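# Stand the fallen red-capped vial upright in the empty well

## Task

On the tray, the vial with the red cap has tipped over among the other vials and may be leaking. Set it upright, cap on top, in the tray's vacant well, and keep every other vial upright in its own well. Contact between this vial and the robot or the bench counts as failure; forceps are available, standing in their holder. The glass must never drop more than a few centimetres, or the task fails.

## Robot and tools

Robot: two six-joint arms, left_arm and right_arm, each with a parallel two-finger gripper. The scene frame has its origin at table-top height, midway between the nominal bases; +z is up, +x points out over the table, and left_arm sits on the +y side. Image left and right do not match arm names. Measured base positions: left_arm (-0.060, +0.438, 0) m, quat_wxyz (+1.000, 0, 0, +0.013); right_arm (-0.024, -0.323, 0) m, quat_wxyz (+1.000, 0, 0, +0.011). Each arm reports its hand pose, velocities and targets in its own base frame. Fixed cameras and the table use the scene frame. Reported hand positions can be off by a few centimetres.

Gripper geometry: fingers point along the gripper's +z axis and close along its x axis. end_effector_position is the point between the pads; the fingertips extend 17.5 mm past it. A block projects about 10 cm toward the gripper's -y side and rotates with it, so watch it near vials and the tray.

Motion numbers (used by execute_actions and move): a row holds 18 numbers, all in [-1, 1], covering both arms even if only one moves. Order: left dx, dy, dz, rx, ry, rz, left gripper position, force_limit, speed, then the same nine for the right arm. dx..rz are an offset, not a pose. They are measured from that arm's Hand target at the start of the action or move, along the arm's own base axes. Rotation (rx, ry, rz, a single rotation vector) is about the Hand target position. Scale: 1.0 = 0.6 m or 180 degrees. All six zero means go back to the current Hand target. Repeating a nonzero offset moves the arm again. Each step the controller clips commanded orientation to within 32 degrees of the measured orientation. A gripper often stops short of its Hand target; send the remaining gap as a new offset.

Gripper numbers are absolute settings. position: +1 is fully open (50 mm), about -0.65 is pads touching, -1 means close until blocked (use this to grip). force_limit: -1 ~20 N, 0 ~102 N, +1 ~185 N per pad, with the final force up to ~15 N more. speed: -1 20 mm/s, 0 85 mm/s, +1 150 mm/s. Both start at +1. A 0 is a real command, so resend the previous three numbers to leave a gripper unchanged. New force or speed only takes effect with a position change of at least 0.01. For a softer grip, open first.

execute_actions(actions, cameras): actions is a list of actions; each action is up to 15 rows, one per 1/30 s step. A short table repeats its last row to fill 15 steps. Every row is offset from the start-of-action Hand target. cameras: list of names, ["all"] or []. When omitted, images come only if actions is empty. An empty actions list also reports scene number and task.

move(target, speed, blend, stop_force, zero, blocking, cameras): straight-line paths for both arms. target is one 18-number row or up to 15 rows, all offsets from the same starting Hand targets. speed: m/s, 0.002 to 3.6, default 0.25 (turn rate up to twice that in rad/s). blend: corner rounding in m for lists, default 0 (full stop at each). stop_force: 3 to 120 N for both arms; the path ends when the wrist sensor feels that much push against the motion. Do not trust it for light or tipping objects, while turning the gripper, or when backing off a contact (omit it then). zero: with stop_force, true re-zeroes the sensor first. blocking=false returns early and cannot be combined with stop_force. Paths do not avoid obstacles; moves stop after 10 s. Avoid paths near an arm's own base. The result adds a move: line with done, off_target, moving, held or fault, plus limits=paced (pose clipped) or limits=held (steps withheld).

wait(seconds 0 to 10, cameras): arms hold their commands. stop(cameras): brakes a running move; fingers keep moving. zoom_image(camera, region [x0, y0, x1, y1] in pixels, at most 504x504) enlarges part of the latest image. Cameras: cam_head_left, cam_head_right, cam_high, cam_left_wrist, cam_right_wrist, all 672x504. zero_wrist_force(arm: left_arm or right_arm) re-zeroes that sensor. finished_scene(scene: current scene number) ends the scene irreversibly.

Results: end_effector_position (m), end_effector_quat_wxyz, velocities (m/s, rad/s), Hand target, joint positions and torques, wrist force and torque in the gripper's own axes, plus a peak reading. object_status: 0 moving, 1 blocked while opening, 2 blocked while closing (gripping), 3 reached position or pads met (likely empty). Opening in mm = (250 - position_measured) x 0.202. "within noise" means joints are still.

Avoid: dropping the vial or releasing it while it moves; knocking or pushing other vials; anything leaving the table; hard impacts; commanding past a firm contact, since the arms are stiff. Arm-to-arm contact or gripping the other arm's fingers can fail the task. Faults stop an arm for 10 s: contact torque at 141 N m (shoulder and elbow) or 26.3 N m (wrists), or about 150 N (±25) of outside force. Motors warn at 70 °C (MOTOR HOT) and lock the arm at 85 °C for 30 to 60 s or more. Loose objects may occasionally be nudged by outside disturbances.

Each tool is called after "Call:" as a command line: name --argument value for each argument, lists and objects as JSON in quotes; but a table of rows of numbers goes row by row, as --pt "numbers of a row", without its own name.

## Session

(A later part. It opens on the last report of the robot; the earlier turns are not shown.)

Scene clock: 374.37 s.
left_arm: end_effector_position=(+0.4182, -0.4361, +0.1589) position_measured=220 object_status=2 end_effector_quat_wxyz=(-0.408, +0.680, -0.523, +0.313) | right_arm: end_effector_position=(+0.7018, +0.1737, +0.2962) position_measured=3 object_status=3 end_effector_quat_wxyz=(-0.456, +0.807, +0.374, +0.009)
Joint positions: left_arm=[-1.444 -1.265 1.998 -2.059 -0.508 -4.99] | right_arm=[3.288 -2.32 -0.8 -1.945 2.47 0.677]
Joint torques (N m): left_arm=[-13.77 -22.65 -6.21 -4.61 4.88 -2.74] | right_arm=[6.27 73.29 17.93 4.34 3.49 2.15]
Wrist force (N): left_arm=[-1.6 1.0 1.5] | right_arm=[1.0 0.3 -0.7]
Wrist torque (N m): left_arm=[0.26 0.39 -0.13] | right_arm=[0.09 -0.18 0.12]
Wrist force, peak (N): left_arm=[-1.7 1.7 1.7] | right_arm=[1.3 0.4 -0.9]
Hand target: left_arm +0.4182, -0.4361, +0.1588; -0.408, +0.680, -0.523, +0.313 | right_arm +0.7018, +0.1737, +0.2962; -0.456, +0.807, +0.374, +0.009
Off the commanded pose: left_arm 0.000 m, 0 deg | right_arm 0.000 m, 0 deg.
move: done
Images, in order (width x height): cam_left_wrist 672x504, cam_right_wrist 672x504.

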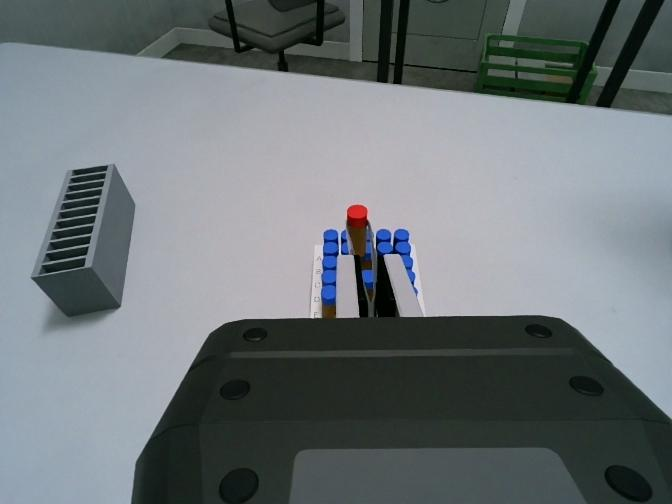

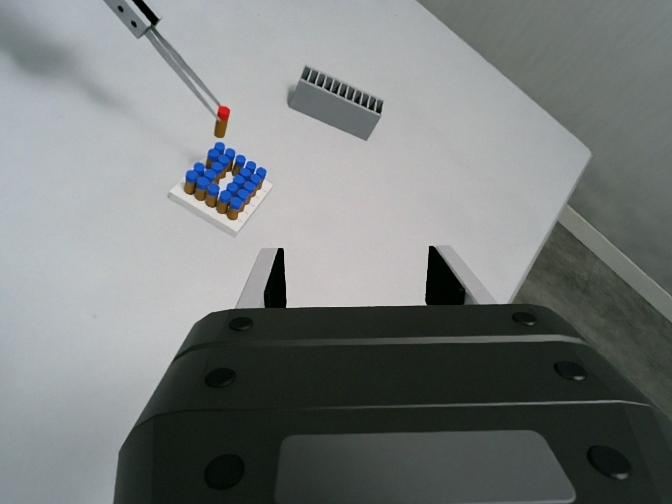

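Call:
move --pt "-0.0027 -0.0162 0 0 0 0 -0.5 -1 -1 0 0 0 0 0 0 1 1 1" --pt "-0.0027 -0.0162 -0.045 0 0 0 -0.5 -1 -1 0 0 0 0 0 0 1 1 1" --speed 0.04 --cameras '["cam_left_wrist","cam_right_wrist"]'

Call:
zoom_image --camera "cam_left_wrist" --region '[290, 170, 430, 310]'

Call:
zoom_image --camera "cam_right_wrist" --region '[160, 110, 280, 230]'

Scene clock: 420.17 s.
left_arm: end_effector_position=(+0.4166, -0.4458, +0.1319) position_measured=220 object_status=2 end_effector_quat_wxyz=(-0.408, +0.680, -0.523, +0.313) | right_arm: end_effector_position=(+0.7018, +0.1737, +0.2962) position_measured=3 object_status=3 end_effector_quat_wxyz=(-0.456, +0.807, +0.374, +0.009)
Joint positions: left_arm=[-1.449 -1.202 1.996 -2.11 -0.509 -5.001] | right_arm=[3.288 -2.32 -0.8 -1.945 2.47 0.677]
Joint torques (N m): left_arm=[-3.57 -26.88 -4.54 -4.86 1.01 2.64] | right_arm=[6.31 71.91 17.43 3.97 3.61 2.11]
Wrist force (N): left_arm=[-2.1 1.0 1.6] | right_arm=[1.2 0.4 -0.7]
Wrist torque (N m): left_arm=[0.25 0.48 -0.18] | right_arm=[0.11 -0.22 0.12]
Wrist force, peak (N): left_arm=[-2.0 1.3 1.8] | right_arm=[1.4 0.3 -1.0]
Hand target: left_arm +0.4166, -0.4458, +0.1318; -0.408, +0.680, -0.523, +0.313 | right_arm +0.7018, +0.1737, +0.2962; -0.456, +0.807, +0.374, +0.009
Off the commanded pose: left_arm 0.000 m, 0 deg | right_arm 0.000 m, 0 deg.
move: done
Images, in order (width x height): cam_left_wrist 672x504, cam_right_wrist 672x504.

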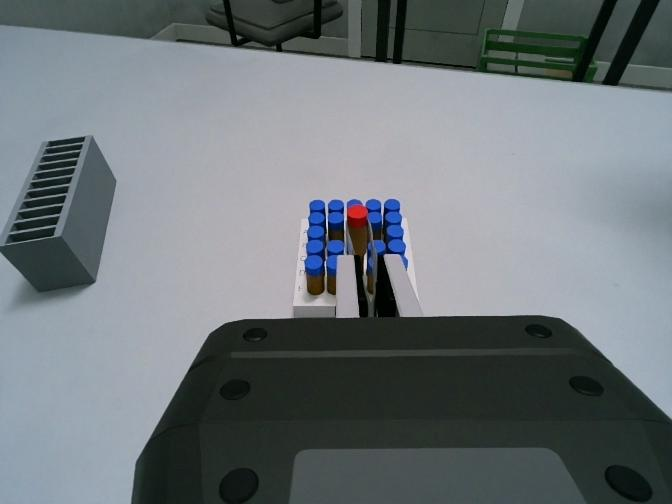

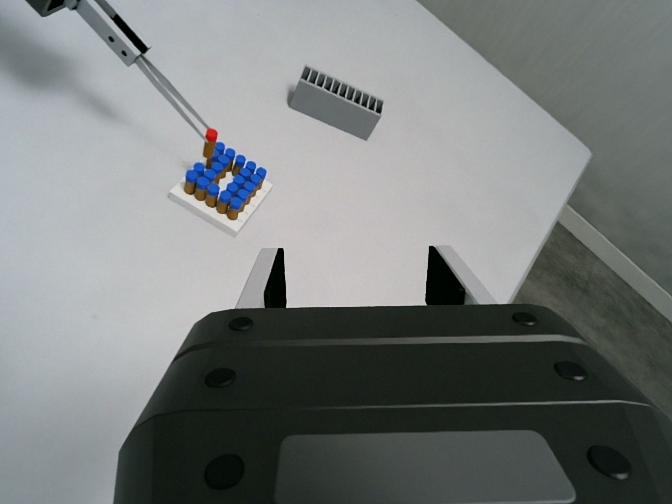

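Scaled by 3.600.

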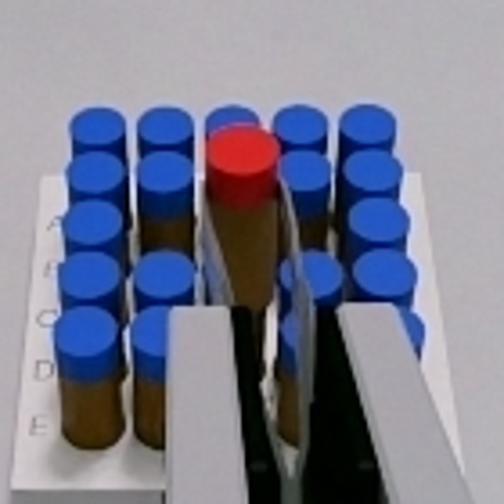

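Scaled by 4.200.

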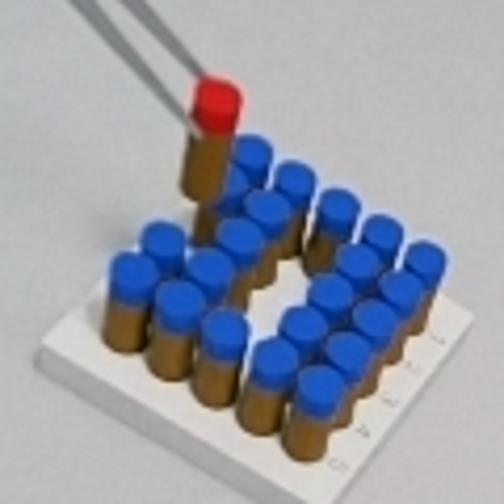

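Call:
move --pt "0.0009 -0.0032 0 0 0 0 -0.5 -1 -1 0 0 0 0 0 0 1 1 1" --pt "0.0009 -0.0032 -0.025 0 0 0 -0.5 -1 -1 0 0 0 0 0 0 1 1 1" --speed 0.02 --stop_force 3 --cameras '["cam_left_wrist","cam_right_wrist"]'

Call:
zoom_image --camera "cam_left_wrist" --region '[290, 170, 430, 310]'

Call:
zoom_image --camera "cam_right_wrist" --region '[160, 110, 280, 230]'

Scene clock: 438.87 s.
left_arm: end_effector_position=(+0.4172, -0.4477, +0.1168) position_measured=220 object_status=2 end_effector_quat_wxyz=(-0.408, +0.680, -0.523, +0.313) | right_arm: end_effector_position=(+0.7018, +0.1737, +0.2962) position_measured=3 object_status=3 end_effector_quat_wxyz=(-0.456, +0.807, +0.374, +0.009)
Joint positions: left_arm=[-1.449 -1.17 2.001 -2.149 -0.509 -5] | right_arm=[3.288 -2.32 -0.8 -1.945 2.47 0.677]
Joint torques (N m): left_arm=[10.11 -27.57 -5.29 -5.13 4.91 2.58] | right_arm=[6.78 71.23 19.96 4.14 3.66 2.11]
Wrist force (N): left_arm=[-1.8 0.9 1.4] | right_arm=[1.1 0.3 -0.8]
Wrist torque (N m): left_arm=[0.22 0.42 -0.23] | right_arm=[0.09 -0.20 0.12]
Wrist force, peak (N): left_arm=[-2.3 1.0 1.4] | right_arm=[1.4 0.3 -0.8]
Hand target: left_arm +0.4172, -0.4477, +0.1168; -0.408, +0.680, -0.523, +0.313 | right_arm +0.7018, +0.1737, +0.2962; -0.456, +0.807, +0.374, +0.009
Off the commanded pose: left_arm 0.000 m, 0 deg | right_arm 0.000 m, 0 deg.
move: done
Images, in order (width x height): cam_left_wrist 672x504, cam_right_wrist 672x504.

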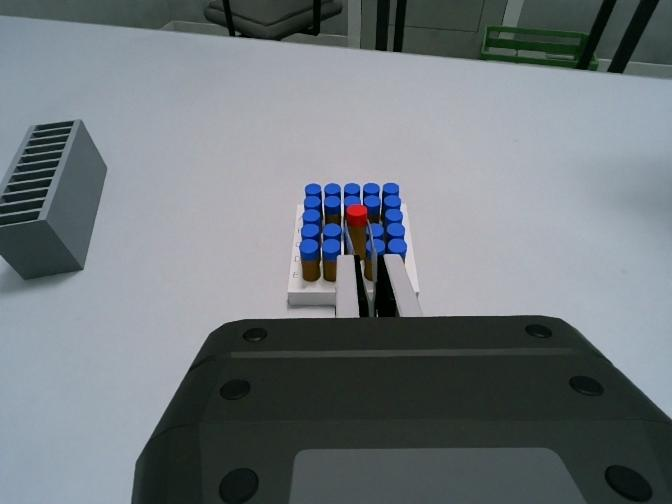

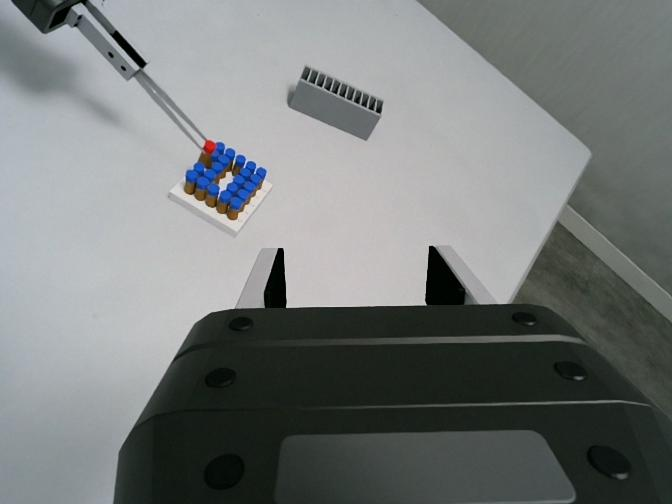

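Scaled by 3.600.

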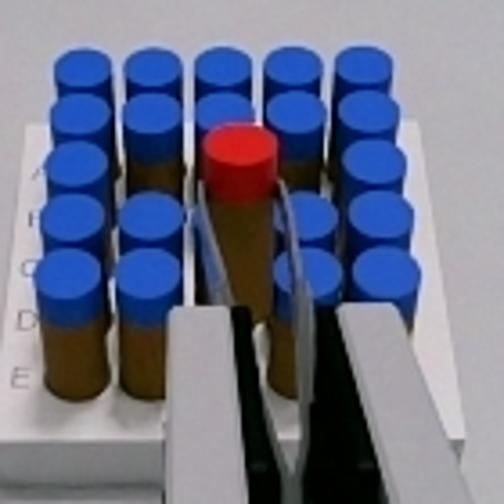

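Scaled by 4.200.

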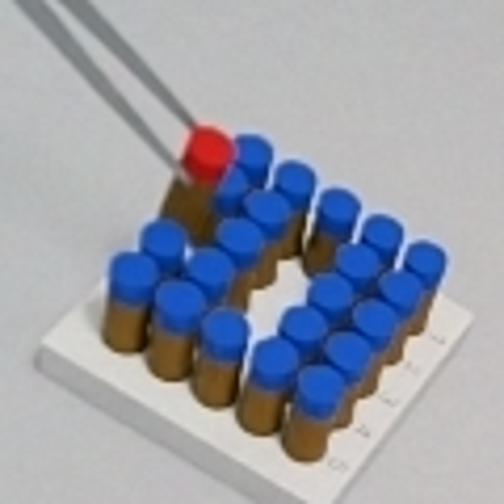

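Call:
move --pt "0 0 0.027 0 0 0 -0.5 -1 -1 0 0 0 0 0 0 1 1 1" --pt "-0.0038 0.0003 0.027 0 0 0 -0.5 -1 -1 0 0 0 0 0 0 1 1 1" --speed 0.04 --cameras '["cam_left_wrist","cam_right_wrist"]'

Call:
zoom_image --camera "cam_left_wrist" --region '[290, 170, 430, 310]'

Call:
zoom_image --camera "cam_right_wrist" --region '[160, 110, 280, 230]'

Scene clock: 454.77 s.
left_arm: end_effector_position=(+0.4149, -0.4475, +0.1330) position_measured=220 object_status=2 end_effector_quat_wxyz=(-0.408, +0.680, -0.523, +0.313) | right_arm: end_effector_position=(+0.7018, +0.1737, +0.2962) position_measured=3 object_status=3 end_effector_quat_wxyz=(-0.456, +0.807, +0.374, +0.009)
Joint positions: left_arm=[-1.453 -1.203 1.991 -2.098 -0.51 -5.008] | right_arm=[3.288 -2.32 -0.8 -1.945 2.47 0.677]
Joint torques (N m): left_arm=[-12.69 -41.29 -4.85 -0.43 -0.31 -2.21] | right_arm=[6.62 72.62 18.55 4.12 3.29 2.02]
Wrist force (N): left_arm=[-2.1 0.9 1.5] | right_arm=[0.9 0.4 -0.9]
Wrist torque (N m): left_arm=[0.23 0.47 -0.14] | right_arm=[0.11 -0.17 0.12]
Wrist force, peak (N): left_arm=[-1.9 1.5 1.8] | right_arm=[1.4 0.5 -0.8]
Hand target: left_arm +0.4149, -0.4475, +0.1330; -0.408, +0.680, -0.523, +0.313 | right_arm +0.7018, +0.1737, +0.2962; -0.456, +0.807, +0.374, +0.009
Off the commanded pose: left_arm 0.000 m, 0 deg | right_arm 0.000 m, 0 deg.
move: done
Images, in order (width x height): cam_left_wrist 672x504, cam_right_wrist 672x504.

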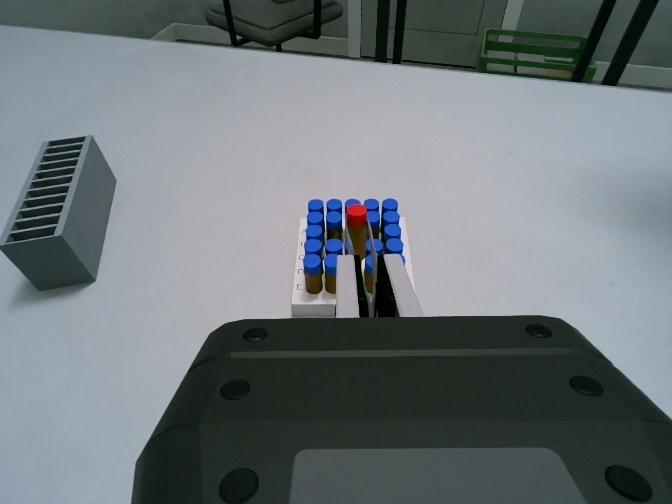

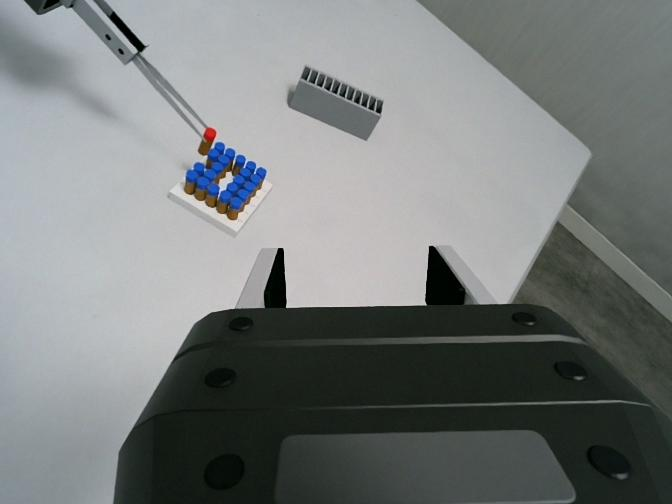

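Scaled by 3.600.

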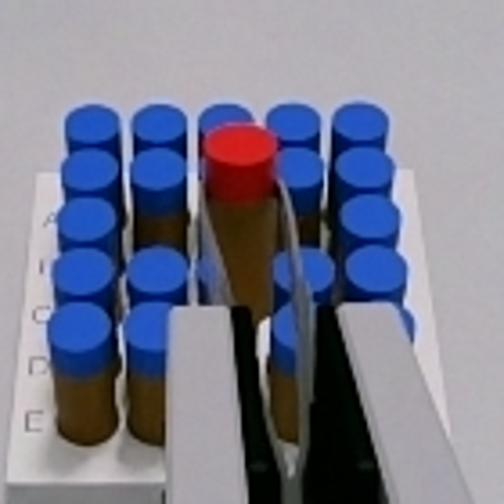

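Scaled by 4.200.

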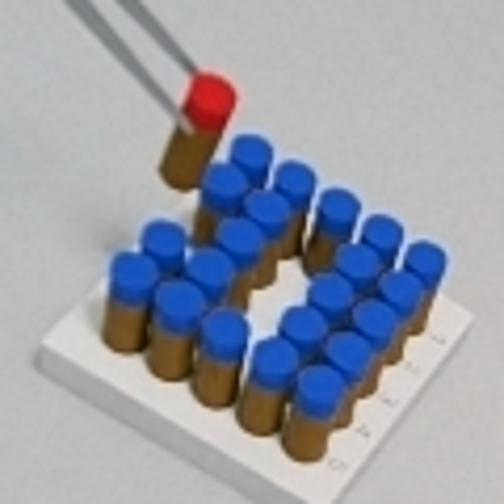

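Call:
move --target '[-0.009,-0.0024,-0.0208,0.01,-0.0376,0,-0.5,-1,-1,0,0,0,0,0,0,1,1,1]' --speed 0.04 --cameras '["cam_left_wrist","cam_right_wrist"]'

Call:
zoom_image --camera "cam_left_wrist" --region '[290, 170, 430, 310]'

Call:
zoom_image --camera "cam_right_wrist" --region '[160, 110, 280, 230]'

Scene clock: 472.73 s.
left_arm: end_effector_position=(+0.4095, -0.4490, +0.1205) position_measured=220 object_status=2 end_effector_quat_wxyz=(-0.448, +0.654, -0.503, +0.344) | right_arm: end_effector_position=(+0.7018, +0.1737, +0.2962) position_measured=3 object_status=3 end_effector_quat_wxyz=(-0.456, +0.807, +0.374, +0.009)
Joint positions: left_arm=[-1.488 -1.148 1.997 -1.99 -0.408 -5.175] | right_arm=[3.288 -2.32 -0.8 -1.945 2.47 0.677]
Joint torques (N m): left_arm=[-13.28 -26.12 -27.58 0.18 5 -2.82] | right_arm=[5.46 71.99 19.27 3.98 3.17 2.15]
Wrist force (N): left_arm=[-1.5 1.0 2.0] | right_arm=[1.2 0.5 -0.7]
Wrist torque (N m): left_arm=[0.28 0.38 -0.09] | right_arm=[0.12 -0.23 0.12]
Wrist force, peak (N): left_arm=[-1.8 1.0 1.9] | right_arm=[1.3 0.4 -0.9]
Hand target: left_arm +0.4095, -0.4490, +0.1205; -0.448, +0.654, -0.503, +0.344 | right_arm +0.7018, +0.1737, +0.2962; -0.456, +0.807, +0.374, +0.009
Off the commanded pose: left_arm 0.000 m, 0 deg | right_arm 0.000 m, 0 deg.
move: done
Images, in order (width x height): cam_left_wrist 672x504, cam_right_wrist 672x504.

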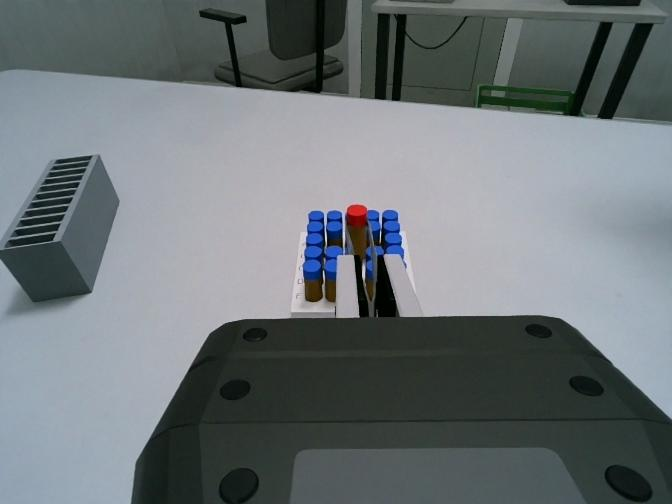

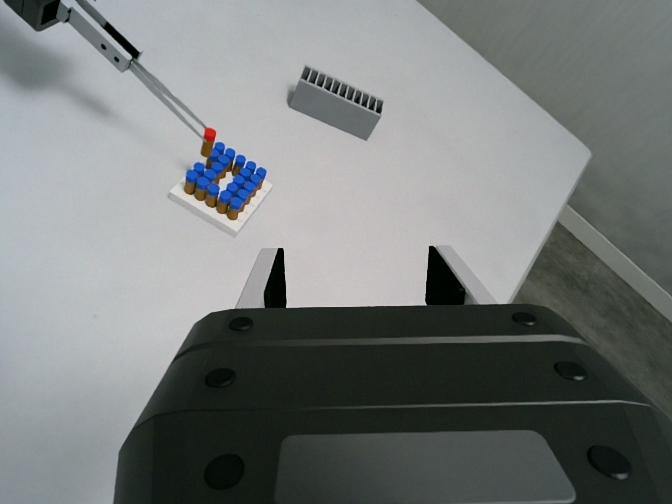

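Scaled by 3.600.

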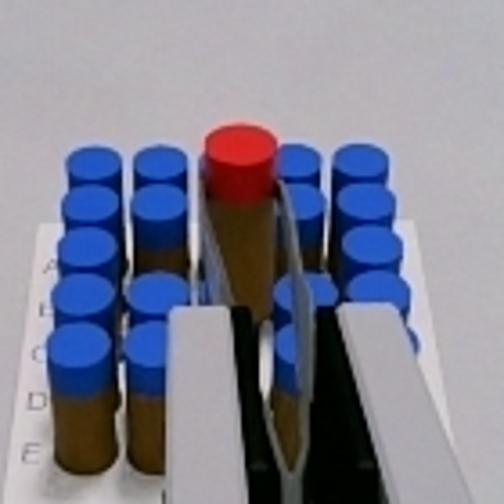

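Scaled by 4.200.

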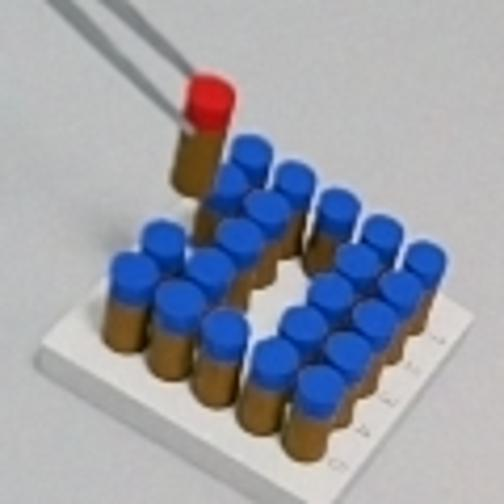

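Call:
move --target '[0,0,-0.026,0,0,0,-0.5,-1,-1,0,0,0,0,0,0,1,1,1]' --speed 0.02 --stop_force 3 --cameras '["cam_left_wrist","cam_right_wrist"]'

Call:
zoom_image --camera "cam_left_wrist" --region '[290, 170, 430, 310]'

Call:
zoom_image --camera "cam_right_wrist" --region '[160, 110, 280, 230]'

Scene clock: 488.33 s.
left_arm: end_effector_position=(+0.4095, -0.4490, +0.1049) position_measured=220 object_status=2 end_effector_quat_wxyz=(-0.448, +0.654, -0.503, +0.344) | right_arm: end_effector_position=(+0.7018, +0.1737, +0.2962) position_measured=3 object_status=3 end_effector_quat_wxyz=(-0.456, +0.807, +0.374, +0.009)
Joint positions: left_arm=[-1.488 -1.117 2.006 -2.029 -0.408 -5.176] | right_arm=[3.288 -2.32 -0.8 -1.945 2.47 0.677]
Joint torques (N m): left_arm=[-6.4 -26.21 -2.34 -4.88 2.76 2.74] | right_arm=[4.87 73.11 18.71 3.82 3.33 1.97]
Wrist force (N): left_arm=[-1.5 0.9 2.0] | right_arm=[1.1 0.1 -0.8]
Wrist torque (N m): left_arm=[0.28 0.37 -0.11] | right_arm=[0.06 -0.21 0.12]
Wrist force, peak (N): left_arm=[-1.6 1.2 2.1] | right_arm=[1.5 0.4 -0.8]
Hand target: left_arm +0.4095, -0.4490, +0.1049; -0.448, +0.654, -0.503, +0.344 | right_arm +0.7018, +0.1737, +0.2962; -0.456, +0.807, +0.374, +0.009
Off the commanded pose: left_arm 0.000 m, 0 deg | right_arm 0.000 m, 0 deg.
move: done
Images, in order (width x height): cam_left_wrist 672x504, cam_right_wrist 672x504.

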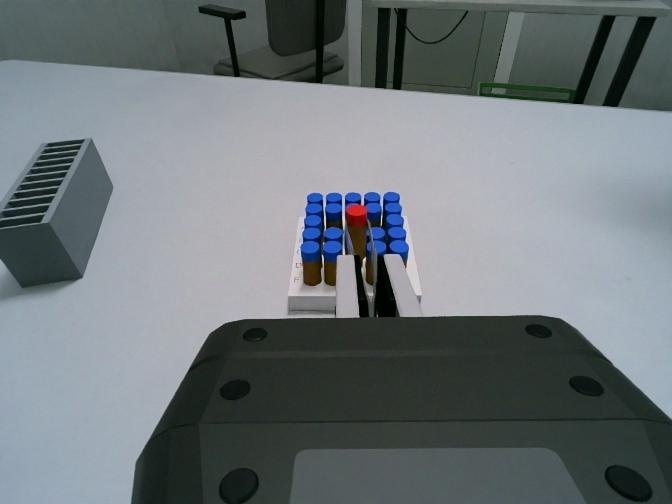

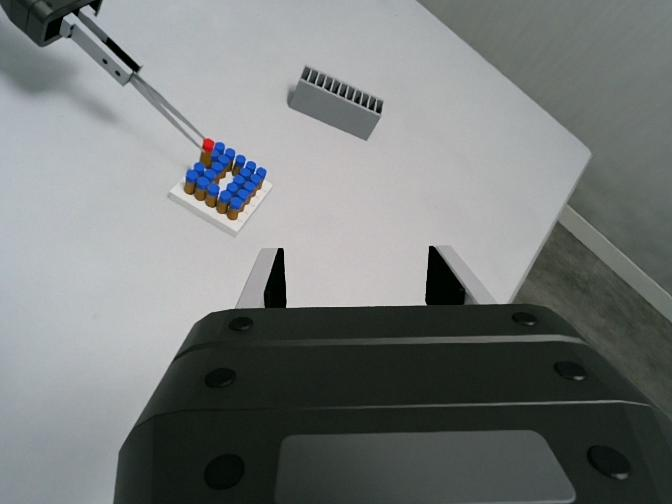

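Scaled by 3.600.

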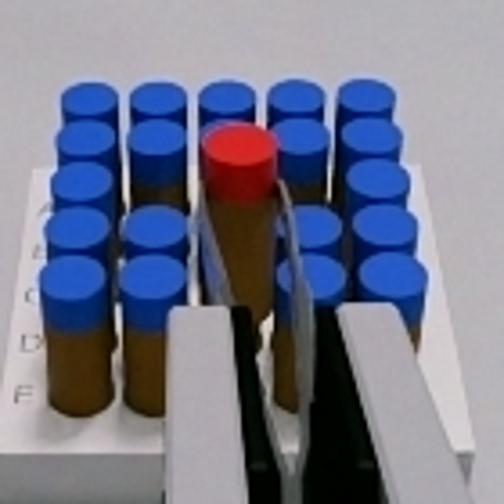

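Scaled by 4.200.

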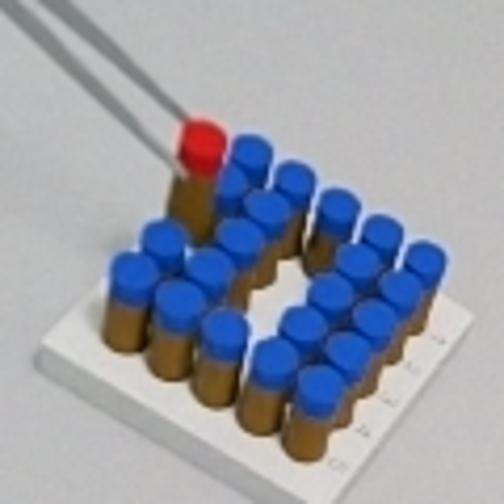

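Call:
move --target '[0.0009,0.0003,-0.018,0,0,0,-0.5,-1,-1,0,0,0,0,0,0,1,1,1]' --speed 0.02 --stop_force 3 --cameras '["cam_left_wrist","cam_right_wrist"]'

Call:
zoom_image --camera "cam_left_wrist" --region '[290, 170, 430, 310]'

Call:
zoom_image --camera "cam_right_wrist" --region '[160, 110, 280, 230]'

Scene clock: 499.10 s.
left_arm: end_effector_position=(+0.4100, -0.4488, +0.0941) position_measured=220 object_status=2 end_effector_quat_wxyz=(-0.448, +0.654, -0.503, +0.344) | right_arm: end_effector_position=(+0.7018, +0.1737, +0.2962) position_measured=3 object_status=3 end_effector_quat_wxyz=(-0.456, +0.807, +0.374, +0.009)
Joint positions: left_arm=[-1.487 -1.095 2.011 -2.059 -0.408 -5.173] | right_arm=[3.288 -2.32 -0.8 -1.945 2.47 0.677]
Joint torques (N m): left_arm=[10.82 -27.07 -2.09 -4.45 4.81 2.45] | right_arm=[5.32 70.83 19.08 3.73 2.95 1.96]
Wrist force (N): left_arm=[-1.7 1.0 1.7] | right_arm=[1.0 0.4 -0.8]
Wrist torque (N m): left_arm=[0.29 0.39 -0.18] | right_arm=[0.10 -0.19 0.12]
Wrist force, peak (N): left_arm=[-1.6 1.2 2.0] | right_arm=[1.4 0.4 -0.8]
Hand target: left_arm +0.4100, -0.4488, +0.0941; -0.448, +0.654, -0.503, +0.344 | right_arm +0.7018, +0.1737, +0.2962; -0.456, +0.807, +0.374, +0.009
Off the commanded pose: left_arm 0.000 m, 0 deg | right_arm 0.000 m, 0 deg.
move: done
Images, in order (width x height): cam_left_wrist 672x504, cam_right_wrist 672x504.

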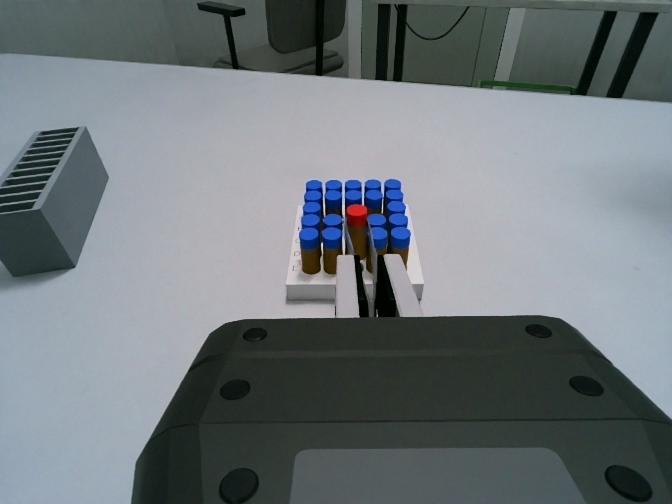

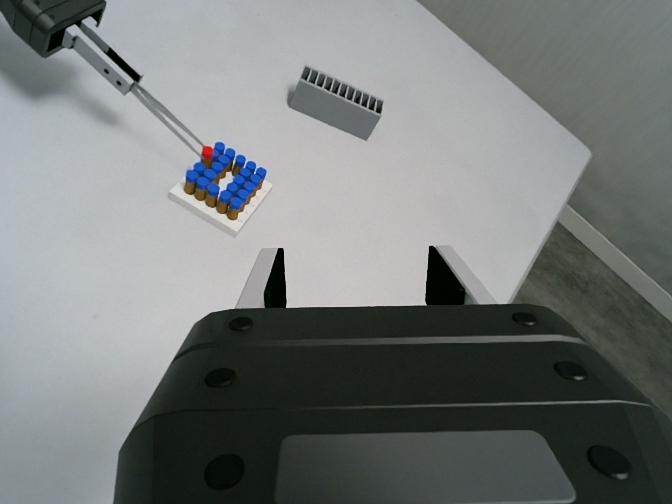

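Scaled by 3.600.

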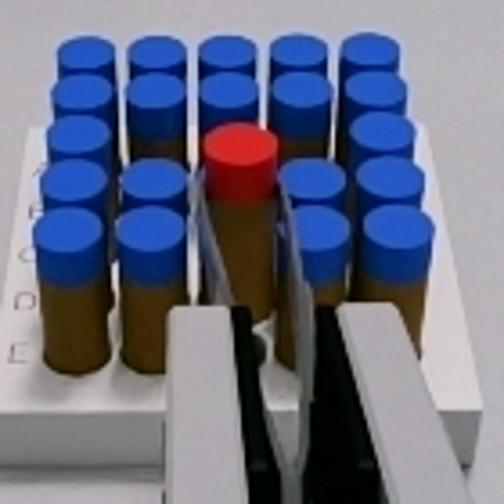

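Scaled by 4.200.

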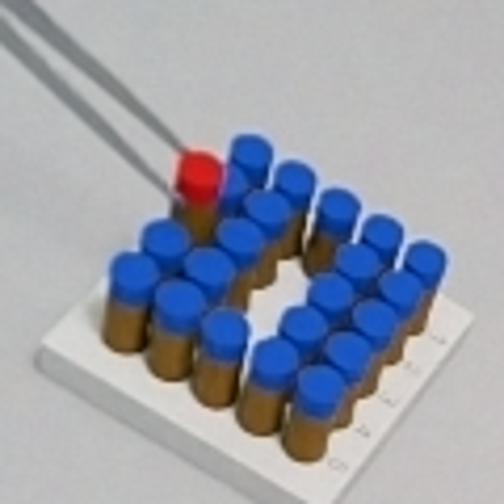

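Call:
move --target '[0,0,-0.022,0,0,0,-0.5,-1,-1,0,0,0,0,0,0,1,1,1]' --speed 0.015 --stop_force 2.999999 --cameras '["cam_left_wrist","cam_right_wrist"]'

Call:
move --target '[0,0,-0.016,0,0,0,-0.5,-1,-1,0,0,0,0,0,0,1,1,1]' --speed 0.015 --stop_force 3 --cameras '["cam_left_wrist","cam_right_wrist"]'

Call:
zoom_image --camera "cam_left_wrist" --region '[290, 170, 430, 310]'

Call:
zoom_image --camera "cam_right_wrist" --region '[160, 110, 280, 230]'

stop_force must be a number from 3 to 120 (N); nothing of the call was run

not run: a call was refused earlier in this reply.

Scaled by 3.600.

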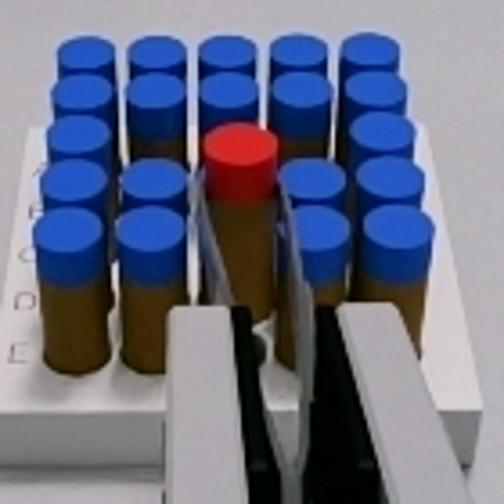

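Scaled by 4.200.

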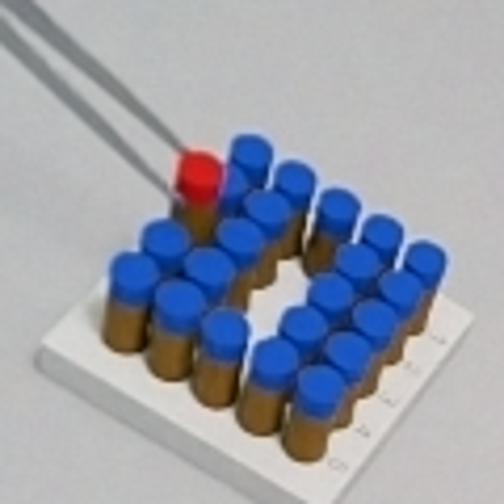

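Call:
move --target '[0,0,-0.018,0,0,0,-0.5,-1,-1,0,0,0,0,0,0,1,1,1]' --speed 0.015 --stop_force 3 --cameras '["cam_left_wrist","cam_right_wrist"]'

Call:
zoom_image --camera "cam_left_wrist" --region '[290, 170, 430, 310]'

Call:
zoom_image --camera "cam_right_wrist" --region '[160, 110, 280, 230]'

Scene clock: 515.60 s.
left_arm: end_effector_position=(+0.4100, -0.4488, +0.0833) position_measured=220 object_status=2 end_effector_quat_wxyz=(-0.448, +0.654, -0.503, +0.344) | right_arm: end_effector_position=(+0.7018, +0.1737, +0.2962) position_measured=3 object_status=3 end_effector_quat_wxyz=(-0.456, +0.807, +0.374, +0.009)
Joint positions: left_arm=[-1.487 -1.072 2.016 -2.086 -0.408 -5.173] | right_arm=[3.288 -2.32 -0.8 -1.945 2.47 0.677]
Joint torques (N m): left_arm=[5.91 -28.21 -2.17 -4.56 3.66 2.57] | right_arm=[6.43 71.32 19.11 3.63 3.11 2.08]
Wrist force (N): left_arm=[-1.9 0.0 1.1] | right_arm=[1.2 0.3 -0.8]
Wrist torque (N m): left_arm=[0.33 0.39 -0.20] | right_arm=[0.08 -0.21 0.12]
Wrist force, peak (N): left_arm=[-1.8 1.0 2.0] | right_arm=[1.4 0.3 -0.9]
Hand target: left_arm +0.4100, -0.4488, +0.0833; -0.448, +0.654, -0.503, +0.344 | right_arm +0.7018, +0.1737, +0.2962; -0.456, +0.807, +0.374, +0.009
Off the commanded pose: left_arm 0.000 m, 0 deg | right_arm 0.000 m, 0 deg.
move: done
Images, in order (width x height): cam_left_wrist 672x504, cam_right_wrist 672x504.

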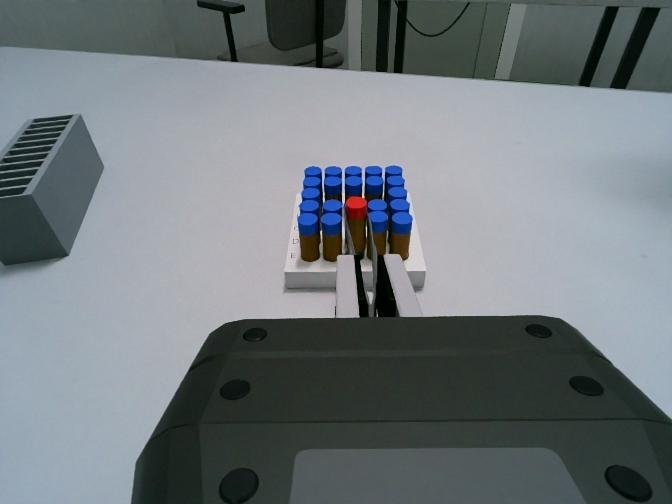

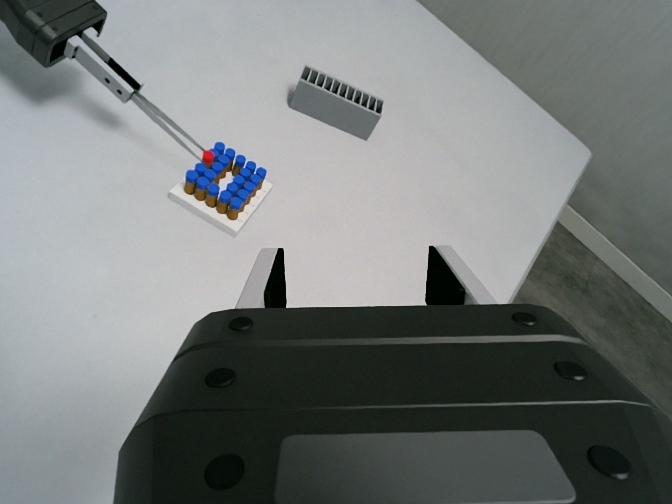

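Scaled by 3.600.

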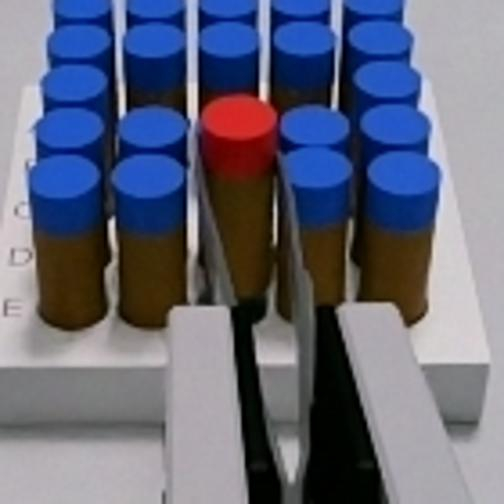

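Scaled by 4.200.

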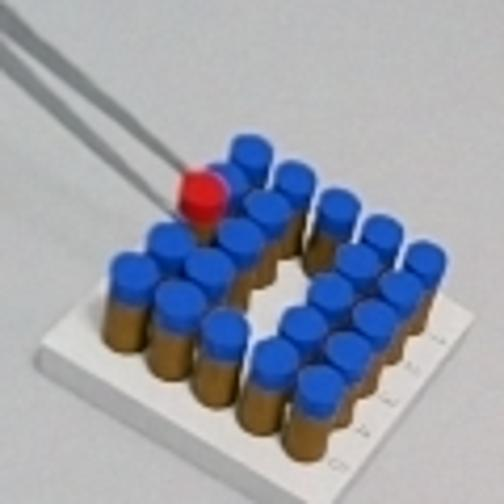

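Call:
move --pt "0 0 0.01 0 0 0 -0.5 -1 -1 0 0 0 0 0 0 1 1 1" --pt "-0.0056 -0.0015 0.01 0 0 0 -0.5 -1 -1 0 0 0 0 0 0 1 1 1" --speed 0.015 --cameras '["cam_left_wrist","cam_right_wrist"]'

Call:
zoom_image --camera "cam_left_wrist" --region '[290, 170, 430, 310]'

Call:
zoom_image --camera "cam_right_wrist" --region '[160, 110, 280, 230]'

Scene clock: 528.30 s.
left_arm: end_effector_position=(+0.4067, -0.4497, +0.0893) position_measured=220 object_status=2 end_effector_quat_wxyz=(-0.448, +0.654, -0.503, +0.344) | right_arm: end_effector_position=(+0.7018, +0.1737, +0.2962) position_measured=3 object_status=3 end_effector_quat_wxyz=(-0.456, +0.807, +0.374, +0.009)
Joint positions: left_arm=[-1.494 -1.087 2.012 -2.054 -0.411 -5.188] | right_arm=[3.288 -2.32 -0.8 -1.945 2.47 0.677]
Joint torques (N m): left_arm=[-12.05 -42.33 -27.16 -0.35 -0.4 -2.66] | right_arm=[5.39 71.03 19.53 3.57 3.05 2.26]
Wrist force (N): left_arm=[-1.6 0.8 1.8] | right_arm=[1.0 0.3 -0.6]
Wrist torque (N m): left_arm=[0.27 0.38 -0.10] | right_arm=[0.09 -0.19 0.11]
Wrist force, peak (N): left_arm=[-1.8 1.1 1.9] | right_arm=[1.2 0.6 -1.0]
Hand target: left_arm +0.4067, -0.4497, +0.0893; -0.448, +0.654, -0.503, +0.344 | right_arm +0.7018, +0.1737, +0.2962; -0.456, +0.807, +0.374, +0.009
Off the commanded pose: left_arm 0.000 m, 0 deg | right_arm 0.000 m, 0 deg.
move: done
Images, in order (width x height): cam_left_wrist 672x504, cam_right_wrist 672x504.

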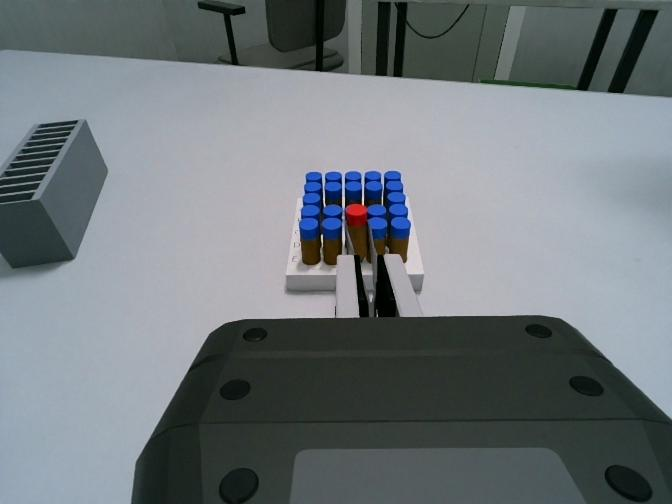

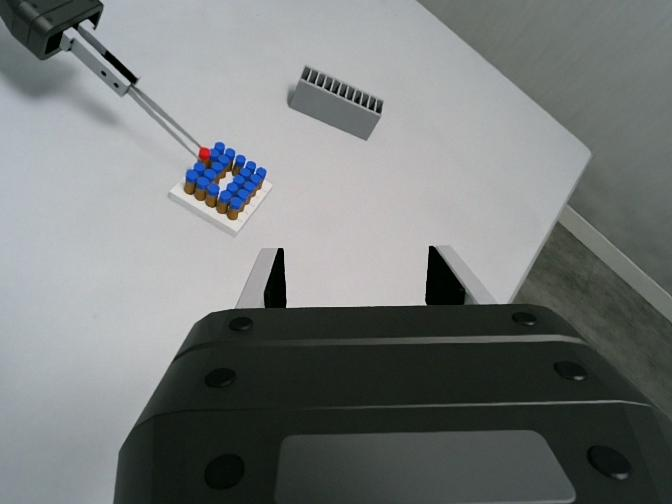

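Scaled by 3.600.

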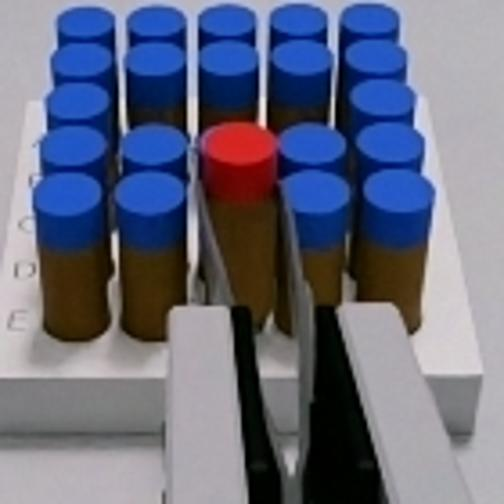

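Scaled by 4.200.

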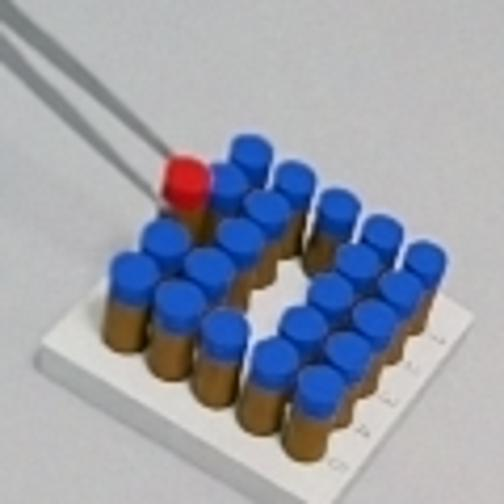

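Call:
move --pt "0.0032 0.0009 0 0 0 0 -0.5 -1 -1 0 0 0 0 0 0 1 1 1" --pt "0.0032 0.0009 -0.01 0 0 0 -0.5 -1 -1 0 0 0 0 0 0 1 1 1" --speed 0.015 --cameras '["cam_left_wrist","cam_right_wrist"]'

Call:
zoom_image --camera "cam_left_wrist" --region '[290, 170, 430, 310]'

Call:
zoom_image --camera "cam_right_wrist" --region '[160, 110, 280, 230]'

Scene clock: 538.67 s.
left_arm: end_effector_position=(+0.4086, -0.4492, +0.0834) position_measured=220 object_status=2 end_effector_quat_wxyz=(-0.448, +0.654, -0.503, +0.344) | right_arm: end_effector_position=(+0.7018, +0.1737, +0.2962) position_measured=3 object_status=3 end_effector_quat_wxyz=(-0.456, +0.807, +0.374, +0.009)
Joint positions: left_arm=[-1.49 -1.073 2.015 -2.079 -0.409 -5.18] | right_arm=[3.288 -2.32 -0.8 -1.945 2.47 0.677]
Joint torques (N m): left_arm=[11.14 -26.92 -1.58 -4.34 4.36 2.77] | right_arm=[5.46 72.71 19.01 3.59 2.86 2.05]
Wrist force (N): left_arm=[-1.8 0.1 1.1] | right_arm=[1.2 0.5 -0.8]
Wrist torque (N m): left_arm=[0.34 0.38 -0.20] | right_arm=[0.11 -0.21 0.12]
Wrist force, peak (N): left_arm=[-1.7 1.1 1.8] | right_arm=[1.4 0.5 -0.7]
Hand target: left_arm +0.4086, -0.4492, +0.0833; -0.448, +0.654, -0.503, +0.344 | right_arm +0.7018, +0.1737, +0.2962; -0.456, +0.807, +0.374, +0.009
Off the commanded pose: left_arm 0.000 m, 0 deg | right_arm 0.000 m, 0 deg.
move: done
Images, in order (width x height): cam_left_wrist 672x504, cam_right_wrist 672x504.

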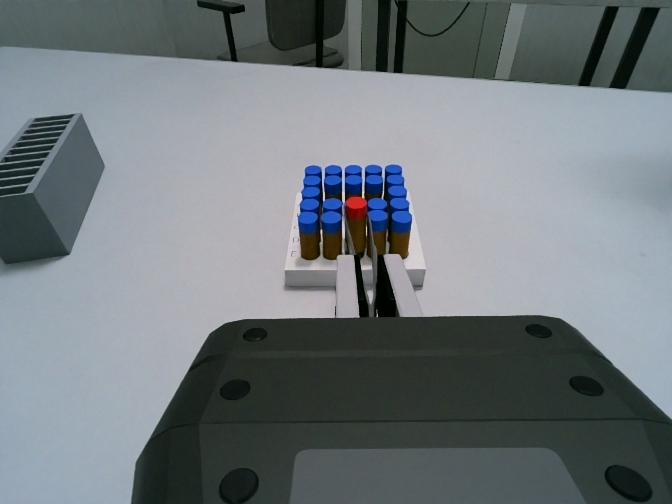

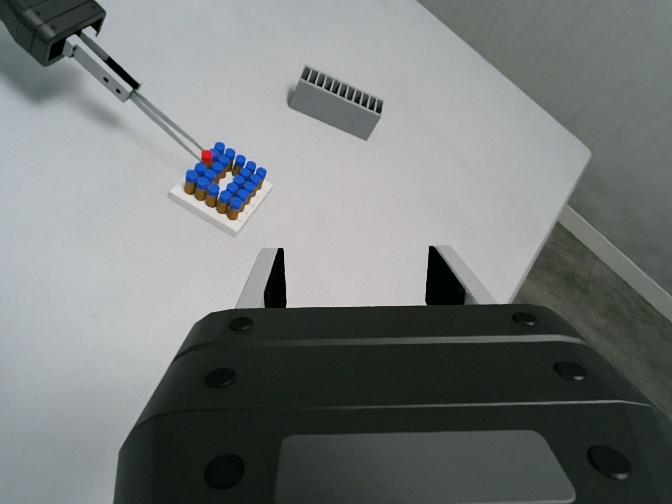

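Scaled by 3.600.

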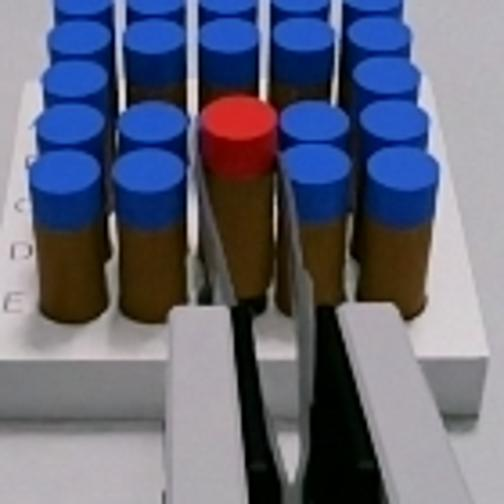

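Scaled by 4.200.

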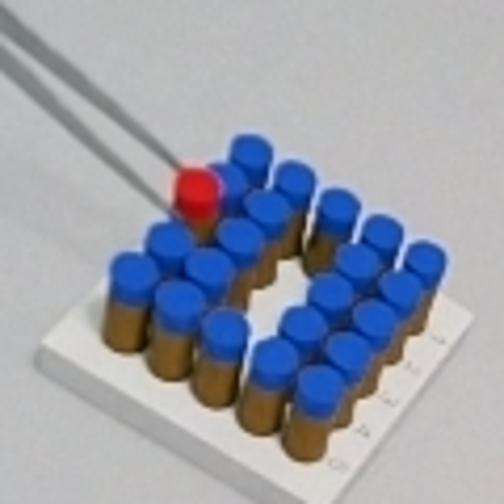

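Call:
move --pt "0 0 0.006 0 0 0 -0.5 -1 -1 0 0 0 0 0 0 1 1 1" --pt "-0.0037 -0.001 0.006 0 0 0 -0.5 -1 -1 0 0 0 0 0 0 1 1 1" --pt "-0.0037 -0.001 -0.002 0 0 0 -0.5 -1 -1 0 0 0 0 0 0 1 1 1" --speed 0.015 --cameras '["cam_left_wrist","cam_right_wrist"]'

Call:
zoom_image --camera "cam_left_wrist" --region '[290, 170, 430, 310]'

Call:
zoom_image --camera "cam_right_wrist" --region '[160, 110, 280, 230]'

Scene clock: 546.63 s.
left_arm: end_effector_position=(+0.4064, -0.4498, +0.0822) position_measured=220 object_status=2 end_effector_quat_wxyz=(-0.448, +0.654, -0.502, +0.344) | right_arm: end_effector_position=(+0.7018, +0.1737, +0.2962) position_measured=3 object_status=3 end_effector_quat_wxyz=(-0.456, +0.807, +0.374, +0.009)
Joint positions: left_arm=[-1.494 -1.072 2.015 -2.07 -0.411 -5.19] | right_arm=[3.288 -2.32 -0.8 -1.945 2.47 0.677]
Joint torques (N m): left_arm=[-11.75 -25.92 -1.54 -4.78 -0.46 -1.07] | right_arm=[5.76 70.11 18.25 3.73 2.54 2.11]
Wrist force (N): left_arm=[-1.8 -0.2 1.3] | right_arm=[1.1 0.3 -0.9]
Wrist torque (N m): left_arm=[0.35 0.37 -0.12] | right_arm=[0.10 -0.20 0.12]
Wrist force, peak (N): left_arm=[-1.7 0.4 2.0] | right_arm=[1.4 0.3 -0.9]
Hand target: left_arm +0.4064, -0.4498, +0.0821; -0.448, +0.654, -0.503, +0.344 | right_arm +0.7018, +0.1737, +0.2962; -0.456, +0.807, +0.374, +0.009
Off the commanded pose: left_arm 0.000 m, 0 deg | right_arm 0.000 m, 0 deg.
move: done
Images, in order (width x height): cam_left_wrist 672x504, cam_right_wrist 672x504.

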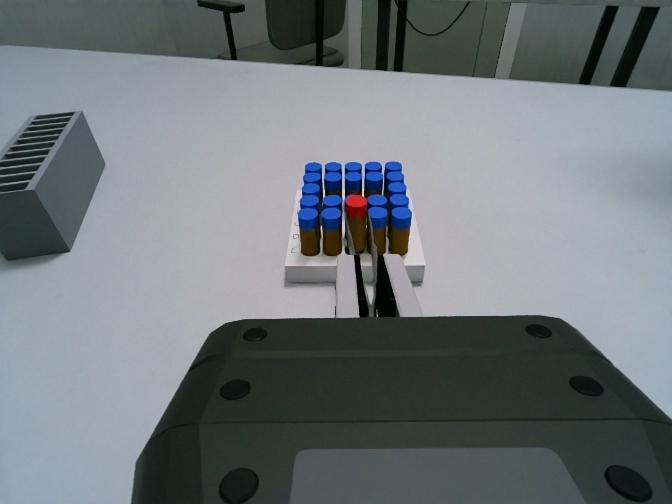

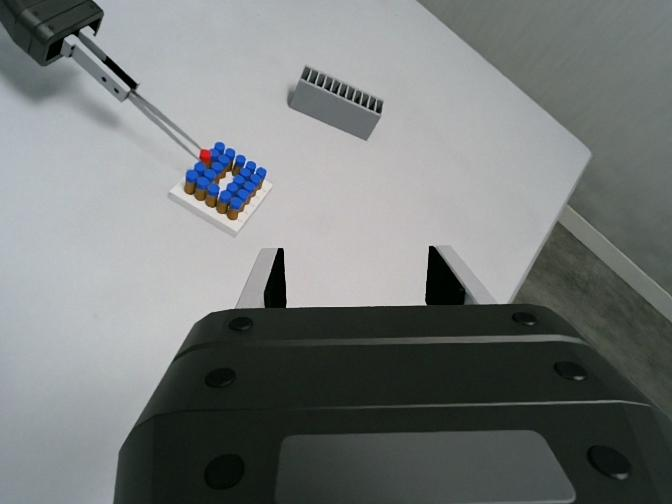

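Scaled by 3.600.

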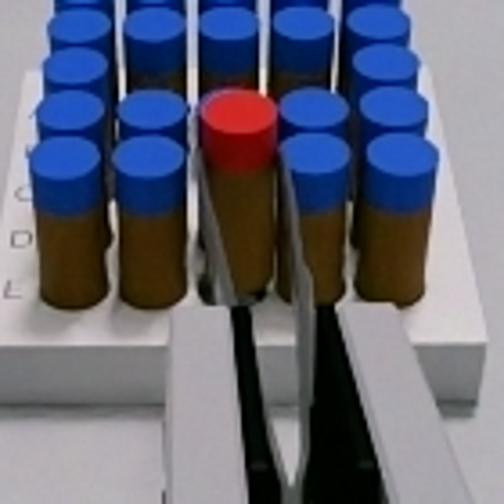

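Scaled by 4.200.

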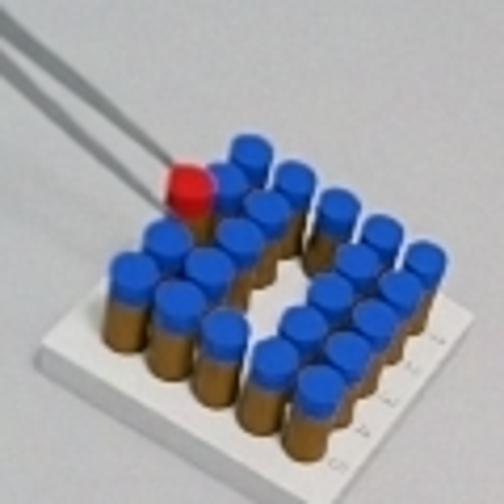

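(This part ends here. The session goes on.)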